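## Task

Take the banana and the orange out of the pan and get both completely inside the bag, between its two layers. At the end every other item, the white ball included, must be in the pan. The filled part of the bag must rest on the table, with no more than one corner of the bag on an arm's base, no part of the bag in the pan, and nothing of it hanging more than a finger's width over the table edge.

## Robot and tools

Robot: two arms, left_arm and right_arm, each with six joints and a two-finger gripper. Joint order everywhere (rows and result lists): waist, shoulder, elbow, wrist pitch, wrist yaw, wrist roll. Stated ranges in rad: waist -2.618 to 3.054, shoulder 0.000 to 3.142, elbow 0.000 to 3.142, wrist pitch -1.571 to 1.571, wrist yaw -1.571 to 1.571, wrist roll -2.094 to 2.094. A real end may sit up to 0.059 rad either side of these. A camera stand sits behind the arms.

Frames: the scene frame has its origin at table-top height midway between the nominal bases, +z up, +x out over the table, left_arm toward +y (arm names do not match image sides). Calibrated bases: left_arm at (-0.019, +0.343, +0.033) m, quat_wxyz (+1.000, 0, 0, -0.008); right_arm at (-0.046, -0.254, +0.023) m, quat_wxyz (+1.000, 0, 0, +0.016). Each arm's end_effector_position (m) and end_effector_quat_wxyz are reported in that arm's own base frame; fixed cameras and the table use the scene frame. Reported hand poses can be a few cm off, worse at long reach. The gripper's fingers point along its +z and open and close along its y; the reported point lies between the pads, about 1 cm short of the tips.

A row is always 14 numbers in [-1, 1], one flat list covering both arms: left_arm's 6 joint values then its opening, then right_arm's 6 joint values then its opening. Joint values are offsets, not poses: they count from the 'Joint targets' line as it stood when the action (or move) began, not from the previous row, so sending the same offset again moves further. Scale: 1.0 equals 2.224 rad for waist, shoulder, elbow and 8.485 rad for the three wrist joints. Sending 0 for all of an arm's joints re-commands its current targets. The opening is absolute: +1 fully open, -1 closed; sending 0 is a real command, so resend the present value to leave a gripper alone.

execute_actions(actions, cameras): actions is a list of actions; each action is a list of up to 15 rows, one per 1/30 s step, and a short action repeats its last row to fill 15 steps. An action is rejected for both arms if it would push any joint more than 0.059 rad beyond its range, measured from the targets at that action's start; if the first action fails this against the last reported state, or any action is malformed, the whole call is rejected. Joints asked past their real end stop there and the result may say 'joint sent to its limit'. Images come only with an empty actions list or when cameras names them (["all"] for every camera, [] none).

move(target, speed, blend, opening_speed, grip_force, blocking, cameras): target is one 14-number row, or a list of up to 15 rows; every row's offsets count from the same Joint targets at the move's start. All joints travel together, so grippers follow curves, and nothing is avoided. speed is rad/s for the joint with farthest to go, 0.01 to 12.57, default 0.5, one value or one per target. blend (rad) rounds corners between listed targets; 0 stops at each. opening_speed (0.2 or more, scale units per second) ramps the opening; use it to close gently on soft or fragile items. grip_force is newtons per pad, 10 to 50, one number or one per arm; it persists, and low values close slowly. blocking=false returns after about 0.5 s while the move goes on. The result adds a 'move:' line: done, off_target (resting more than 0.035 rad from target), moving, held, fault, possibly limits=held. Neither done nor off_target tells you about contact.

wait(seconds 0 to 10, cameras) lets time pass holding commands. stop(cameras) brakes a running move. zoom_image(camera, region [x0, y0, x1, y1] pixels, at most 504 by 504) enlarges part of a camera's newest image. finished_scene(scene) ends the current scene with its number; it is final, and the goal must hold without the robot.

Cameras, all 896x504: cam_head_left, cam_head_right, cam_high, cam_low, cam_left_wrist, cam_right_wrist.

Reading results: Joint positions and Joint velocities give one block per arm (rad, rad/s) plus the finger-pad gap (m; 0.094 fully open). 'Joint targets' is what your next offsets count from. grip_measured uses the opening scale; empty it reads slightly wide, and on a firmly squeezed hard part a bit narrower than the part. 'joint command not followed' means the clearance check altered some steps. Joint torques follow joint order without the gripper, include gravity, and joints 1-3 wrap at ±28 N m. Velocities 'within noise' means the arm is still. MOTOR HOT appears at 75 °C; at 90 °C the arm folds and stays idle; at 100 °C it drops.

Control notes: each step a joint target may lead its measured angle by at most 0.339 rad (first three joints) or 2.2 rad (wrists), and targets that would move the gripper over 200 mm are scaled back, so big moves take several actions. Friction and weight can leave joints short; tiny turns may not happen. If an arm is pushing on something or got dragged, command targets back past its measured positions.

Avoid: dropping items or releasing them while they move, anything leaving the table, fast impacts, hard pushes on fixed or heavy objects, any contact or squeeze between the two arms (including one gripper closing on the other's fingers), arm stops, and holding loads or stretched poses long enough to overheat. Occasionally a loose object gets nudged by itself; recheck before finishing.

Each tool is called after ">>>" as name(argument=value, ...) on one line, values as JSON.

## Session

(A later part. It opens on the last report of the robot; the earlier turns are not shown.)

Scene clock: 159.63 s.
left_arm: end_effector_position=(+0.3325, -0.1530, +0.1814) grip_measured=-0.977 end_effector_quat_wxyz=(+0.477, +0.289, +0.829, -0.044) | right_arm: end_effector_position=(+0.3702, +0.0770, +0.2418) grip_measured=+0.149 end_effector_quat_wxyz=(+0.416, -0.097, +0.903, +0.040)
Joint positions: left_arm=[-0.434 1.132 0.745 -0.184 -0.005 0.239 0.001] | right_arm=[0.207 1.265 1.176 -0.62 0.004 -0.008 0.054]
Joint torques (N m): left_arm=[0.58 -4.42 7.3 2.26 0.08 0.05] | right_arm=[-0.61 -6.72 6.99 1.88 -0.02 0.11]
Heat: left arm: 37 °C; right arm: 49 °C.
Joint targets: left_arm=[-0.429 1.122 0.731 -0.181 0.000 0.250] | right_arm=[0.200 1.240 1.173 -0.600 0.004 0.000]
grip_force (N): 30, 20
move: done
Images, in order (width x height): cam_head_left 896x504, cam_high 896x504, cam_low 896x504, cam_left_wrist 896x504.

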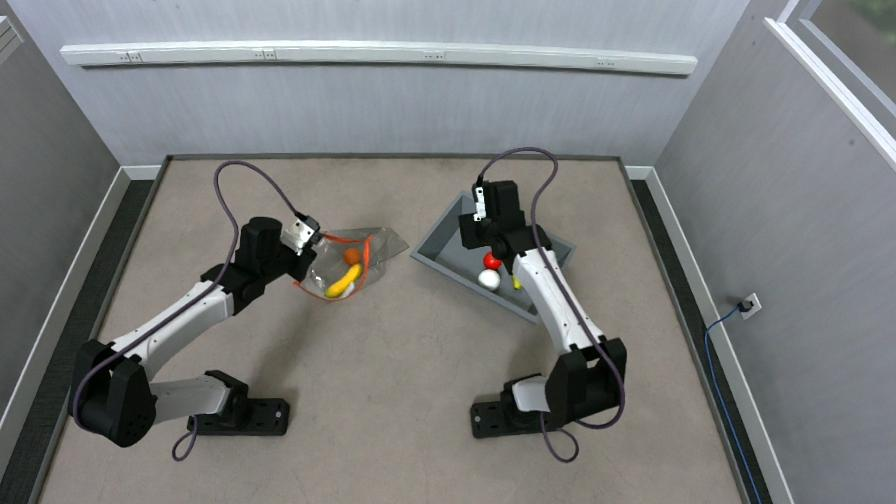

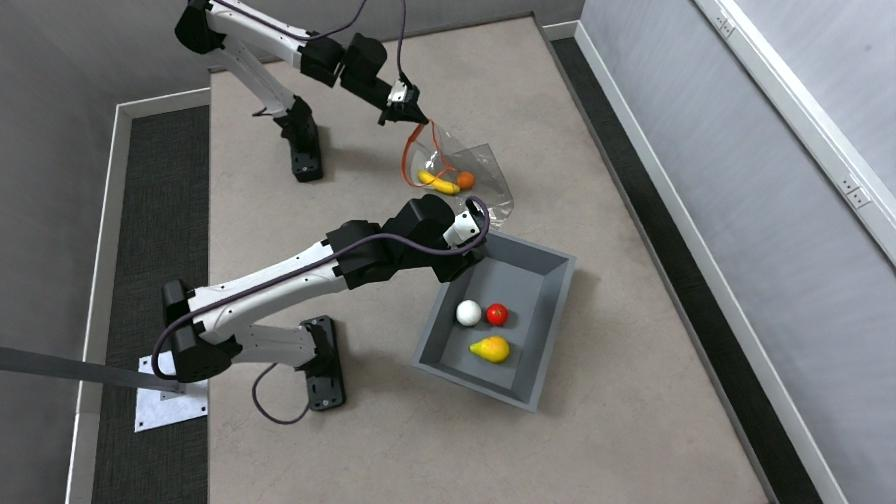

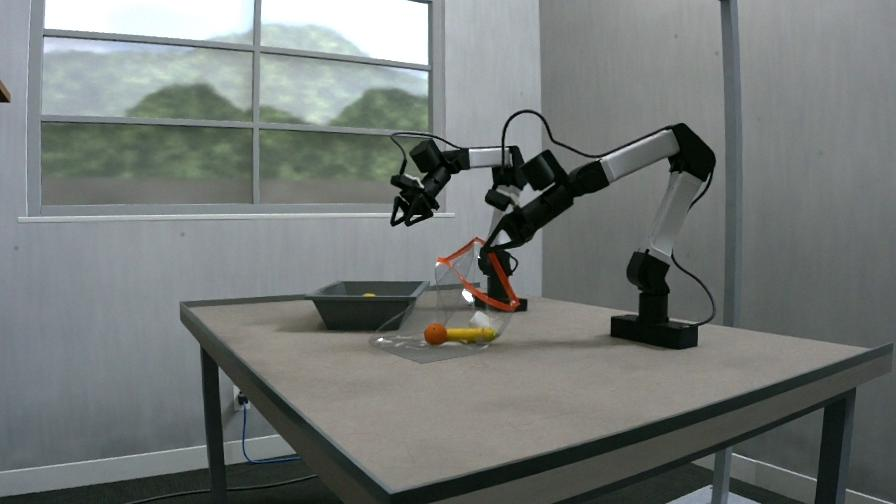

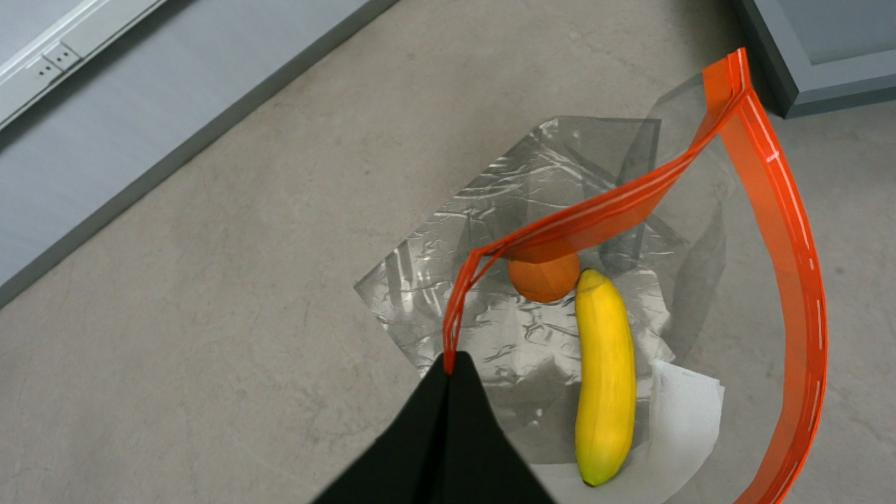

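>>> move(target=[-0.1565,0.0688,-0.2005,0.0325,0,0,-1,0,0,0,0,0,0,0.15], speed=0.3, cameras=["cam_low","cam_left_wrist","cam_high","cam_head_left"])

>>> zoom_image(camera="cam_head_left", region=[230, 170, 470, 330])

>>> zoom_image(camera="cam_high", region=[350, 60, 550, 260])

>>> zoom_image(camera="cam_low", region=[360, 190, 560, 370])

Scene clock: 163.30 s.
left_arm: end_effector_position=(+0.2051, -0.1981, +0.0043) grip_measured=-0.977 end_effector_quat_wxyz=(+0.325, +0.455, +0.825, -0.086) | right_arm: end_effector_position=(+0.3702, +0.0770, +0.2418) grip_measured=+0.149 end_effector_quat_wxyz=(+0.416, -0.097, +0.903, +0.040)
Joint positions: left_arm=[-0.771 1.267 0.293 0.088 -0.005 0.24 0.001] | right_arm=[0.207 1.265 1.176 -0.62 0.004 -0.008 0.054]
Joint torques (N m): left_arm=[-0.25 -2.43 5.91 1.9 0.07 0.04] | right_arm=[-0.61 -6.74 6.99 1.87 -0.03 0.12]
Heat: left arm: 37 °C; right arm: 48 °C.
Joint targets: left_arm=[-0.777 1.275 0.285 0.095 0.000 0.250] | right_arm=[0.200 1.240 1.173 -0.600 0.004 0.000]
grip_force (N): 30, 20
move: done
Images, in order (width x height): cam_head_left 896x504, cam_high 896x504, cam_low 896x504, cam_left_wrist 896x504.

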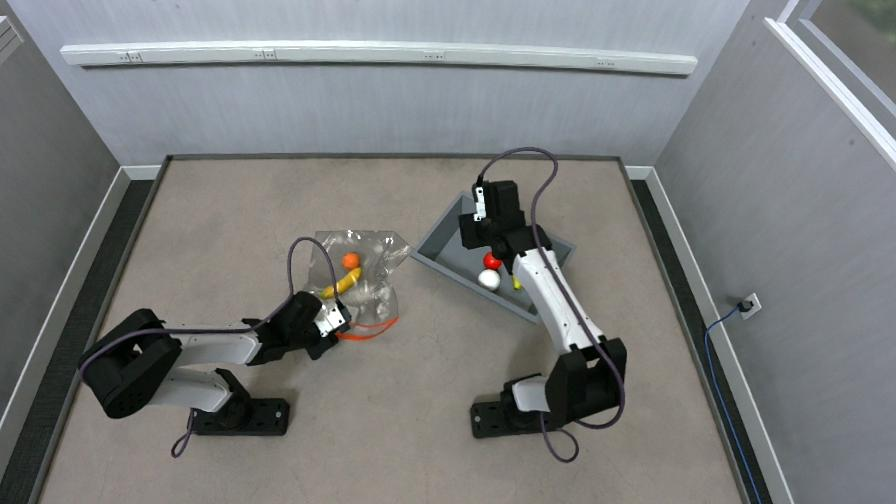

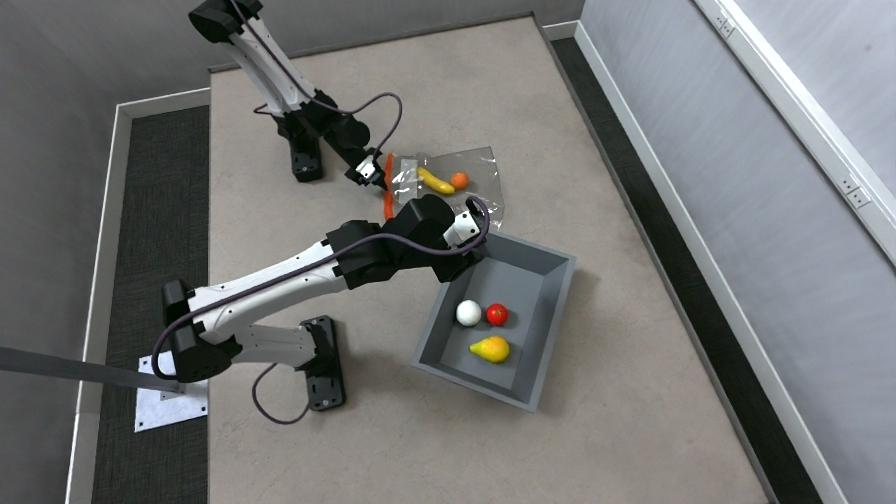

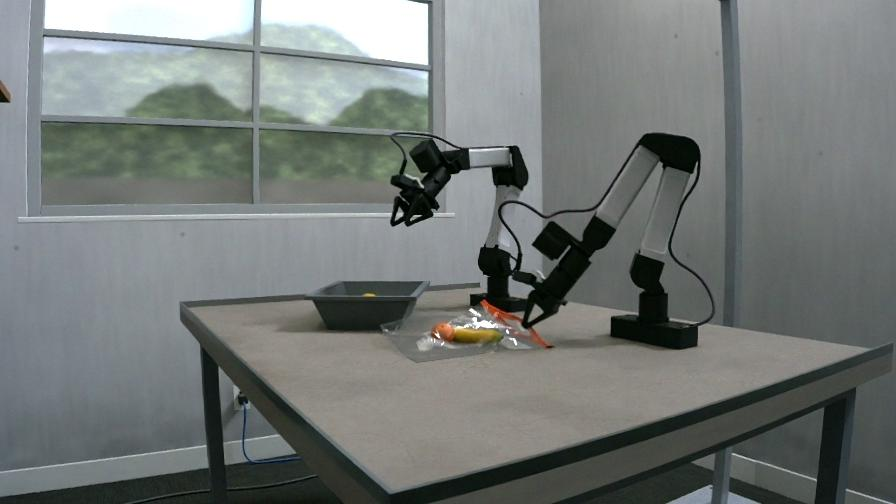

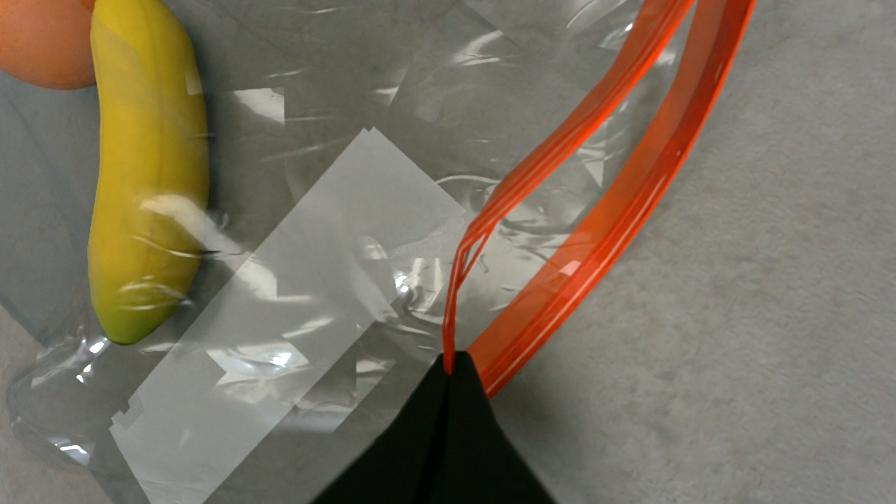

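Scaled by 2.100 from the camera's 896x504 image, which has a finer 1280x720 frame.

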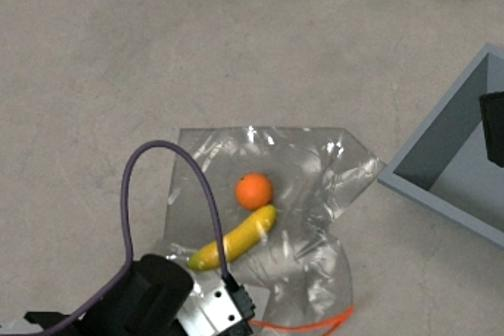

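Scaled by 2.520 from the camera's 896x504 image, which has a finer 1280x720 frame.

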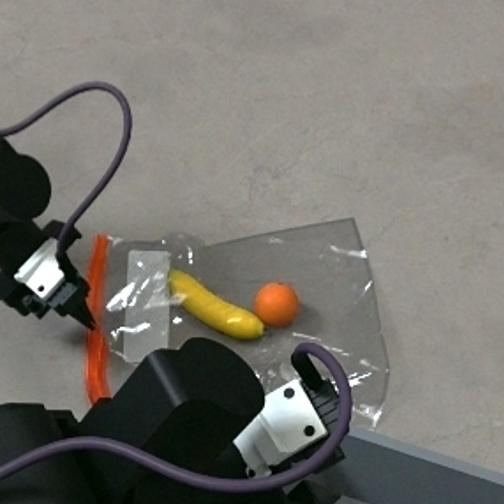

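Scaled by 2.520 from the camera's 896x504 image, which has a finer 1280x720 frame.

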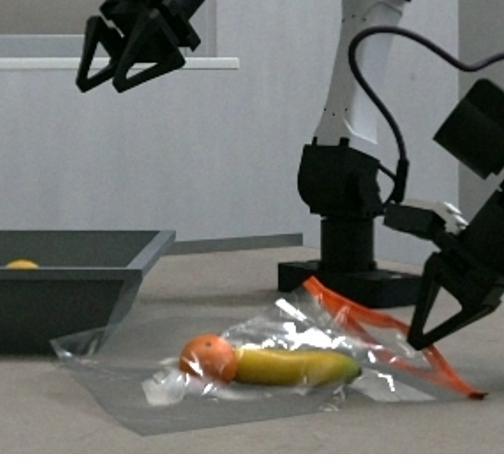

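>>> move(target=[[0,0,0,0,0,0,-0.3,0,0,0,0,0,0,0.15],[-0.0,-0.2392,0.0454,-0.0717,0,0,-0.3,0,0,0,0,0,0,0.15]], speed=0.25, opening_speed=0.5, cameras=["cam_low","cam_left_wrist","cam_high","cam_head_left"])

>>> zoom_image(camera="cam_head_left", region=[230, 190, 470, 350])

>>> zoom_image(camera="cam_high", region=[350, 60, 550, 260])

>>> zoom_image(camera="cam_low", region=[360, 190, 560, 370])

Scene clock: 168.47 s.
left_arm: end_effector_position=(+0.1680, -0.1621, +0.0649) grip_measured=-0.302 end_effector_quat_wxyz=(+0.326, +0.455, +0.824, -0.086) | right_arm: end_effector_position=(+0.3702, +0.0770, +0.2418) grip_measured=+0.149 end_effector_quat_wxyz=(+0.416, -0.097, +0.903, +0.040)
Joint positions: left_arm=[-0.771 0.749 0.363 -0.498 -0.005 0.24 0.033] | right_arm=[0.207 1.265 1.176 -0.62 0.004 -0.008 0.054]
Joint torques (N m): left_arm=[-0.28 -0.9 10.48 1.67 0.08 0.03] | right_arm=[-0.61 -6.75 6.97 1.87 -0.02 0.12]
Heat: left arm: 37 °C; right arm: 46 °C.
Joint targets: left_arm=[-0.777 0.743 0.386 -0.513 0.000 0.250] | right_arm=[0.200 1.240 1.173 -0.600 0.004 0.000]
grip_force (N): 30, 20
move: done
Images, in order (width x height): cam_head_left 896x504, cam_high 896x504, cam_low 896x504, cam_left_wrist 896x504.

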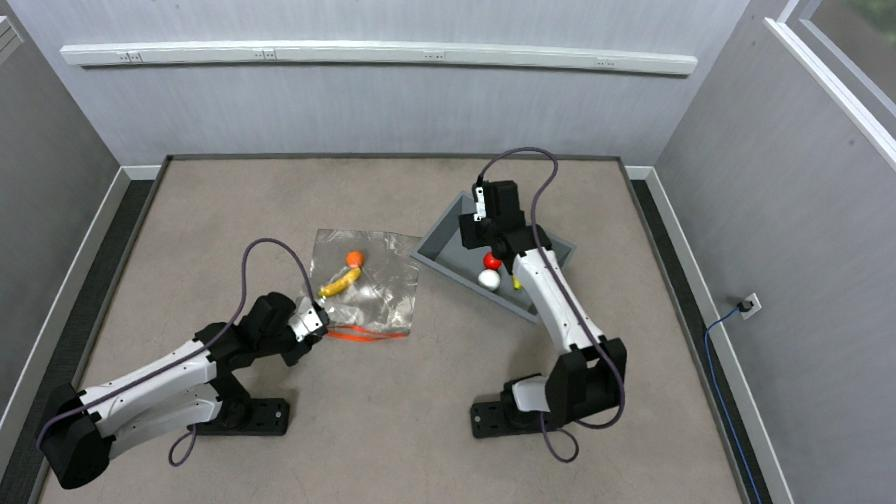

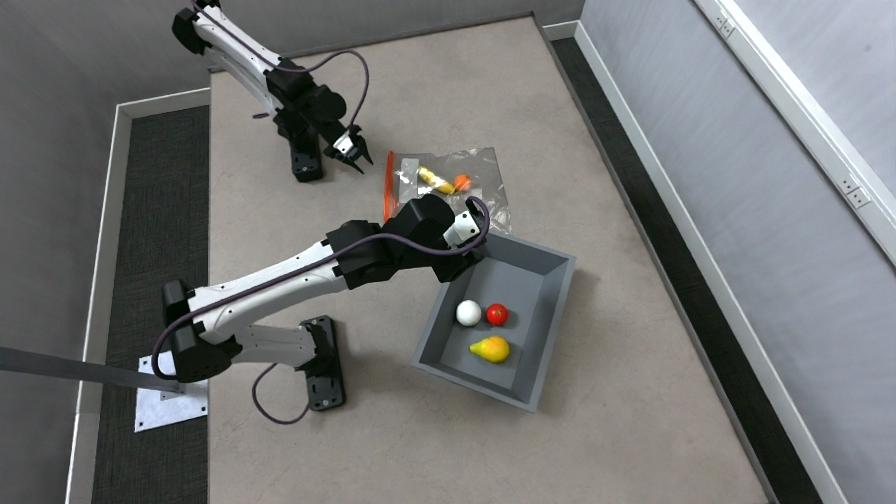

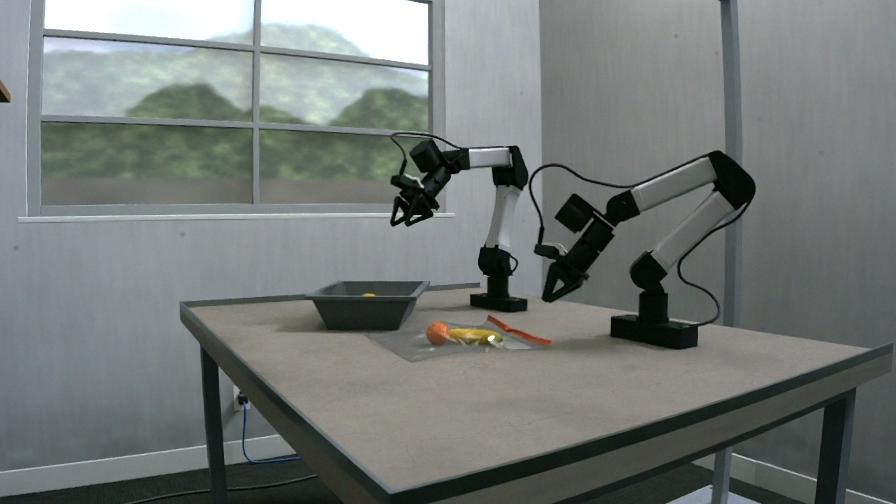

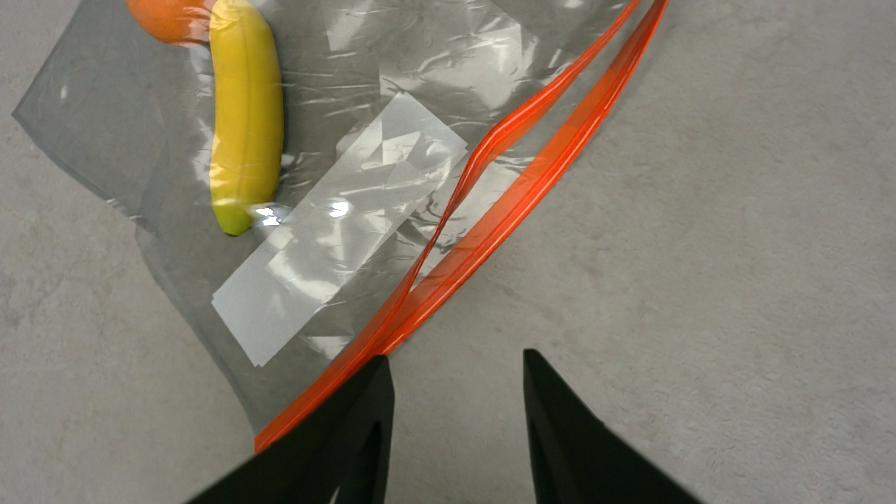

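Scaled by 2.100 from the camera's 896x504 image, which has a finer 1280x720 frame.

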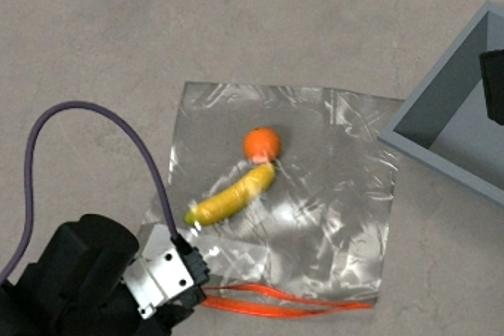

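Scaled by 2.520 from the camera's 896x504 image, which has a finer 1280x720 frame.

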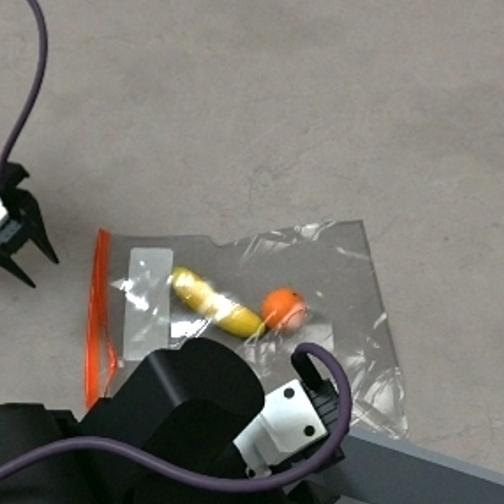

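Scaled by 2.520 from the camera's 896x504 image, which has a finer 1280x720 frame.

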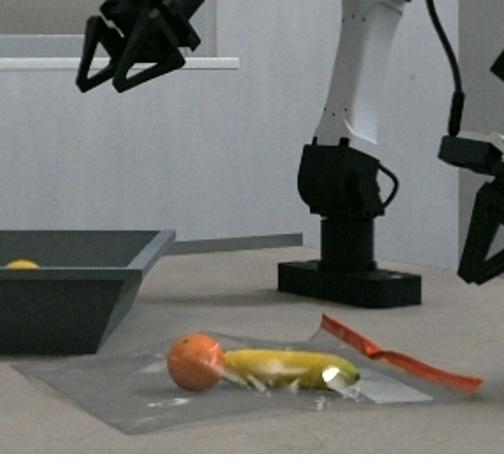

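>>> wait(seconds=0.1, cameras=["cam_low","cam_right_wrist","cam_head_right","cam_head_left"])

>>> zoom_image(camera="cam_head_right", region=[370, 200, 470, 280])

>>> zoom_image(camera="cam_low", region=[300, 270, 500, 370])

Scene clock: 168.97 s.
left_arm: end_effector_position=(+0.1680, -0.1620, +0.0649) grip_measured=-0.302 end_effector_quat_wxyz=(+0.325, +0.455, +0.824, -0.086) | right_arm: end_effector_position=(+0.3702, +0.0770, +0.2418) grip_measured=+0.149 end_effector_quat_wxyz=(+0.416, -0.097, +0.903, +0.040)
Joint positions: left_arm=[-0.771 0.749 0.363 -0.499 -0.005 0.24 0.033] | right_arm=[0.207 1.265 1.176 -0.62 0.004 -0.008 0.054]
Joint torques (N m): left_arm=[-0.23 -0.9 10.5 1.66 0.08 0.04] | right_arm=[-0.61 -6.74 6.99 1.87 -0.02 0.12]
Heat: left arm: 37 °C; right arm: 46 °C.
Joint targets: left_arm=[-0.777 0.743 0.386 -0.513 0.000 0.250] | right_arm=[0.200 1.240 1.173 -0.600 0.004 0.000]
Tool commands: left_gripper/opening=-0.3 right_gripper/opening=+0.15
grip_force (N): 30, 20
wait: 0.10 s; at rest from the start
Images, in order (width x height): cam_head_left 896x504, cam_head_right 896x504, cam_low 896x504, cam_right_wrist 896x504.

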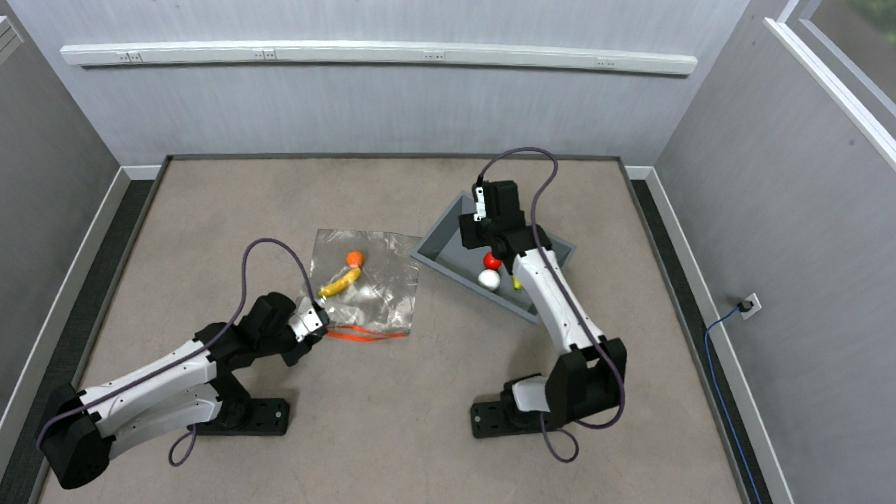

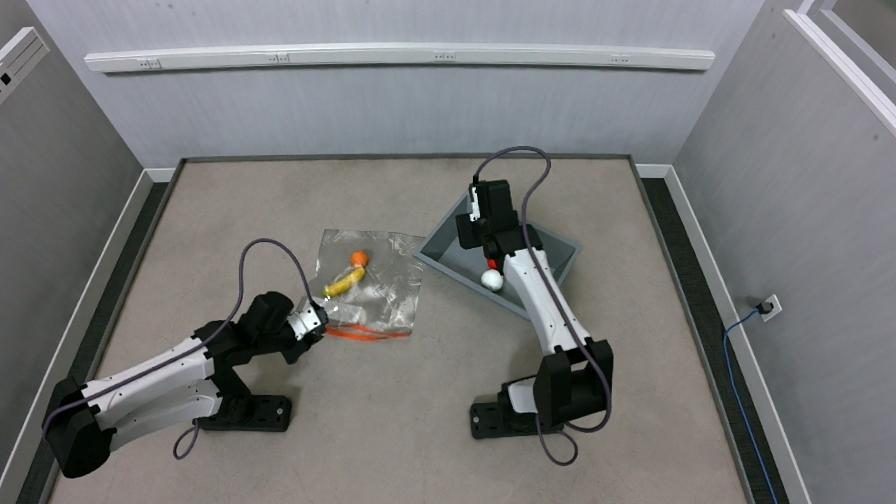

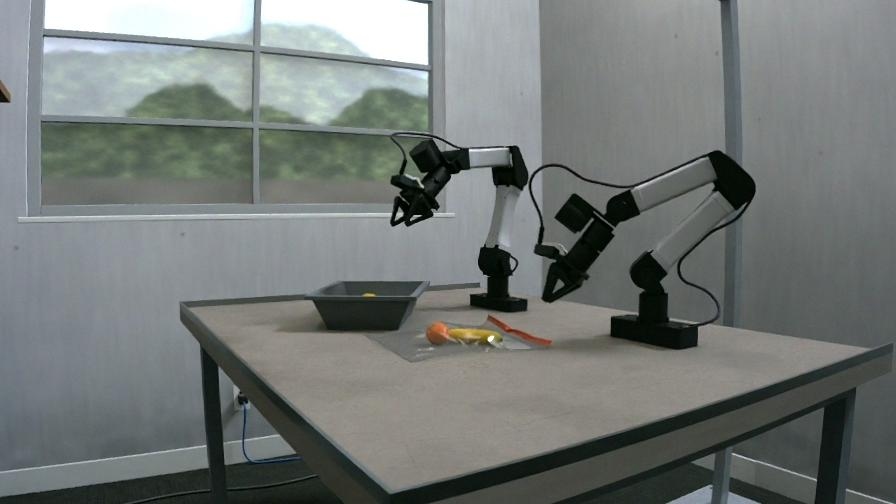

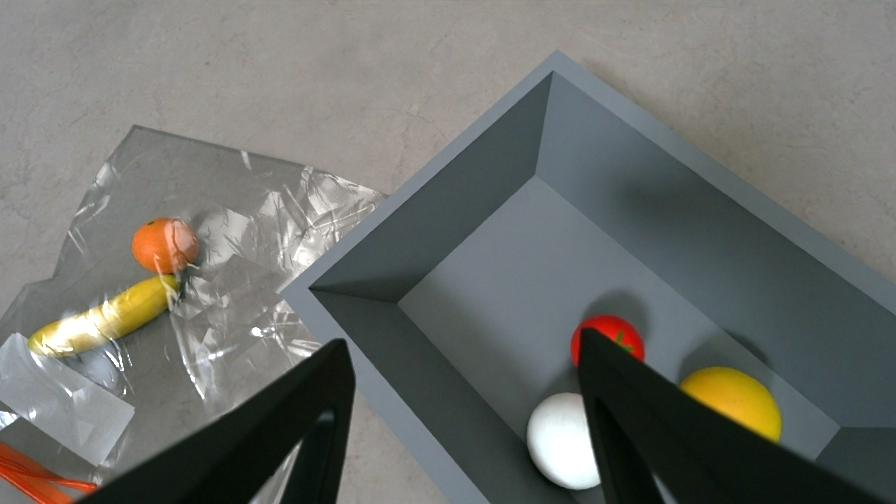

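Scaled by 5.040 from the camera's 896x504 image, which has a finer 1280x720 frame.

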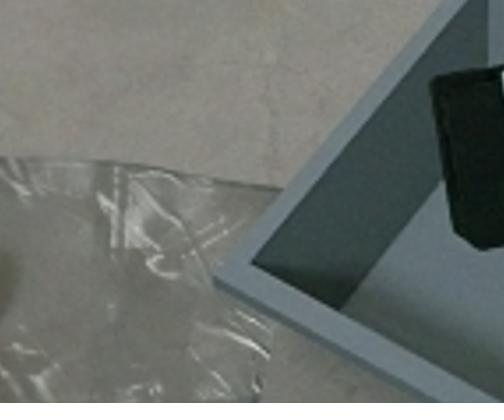

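Scaled by 2.520 from the camera's 896x504 image, which has a finer 1280x720 frame.

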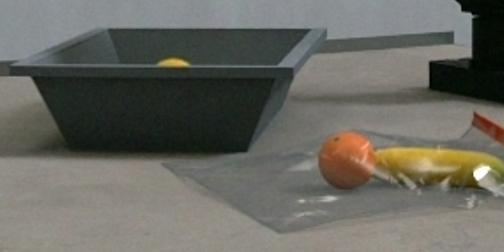

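>>> finished_scene(scene=2)

The scene is finished: the task was done.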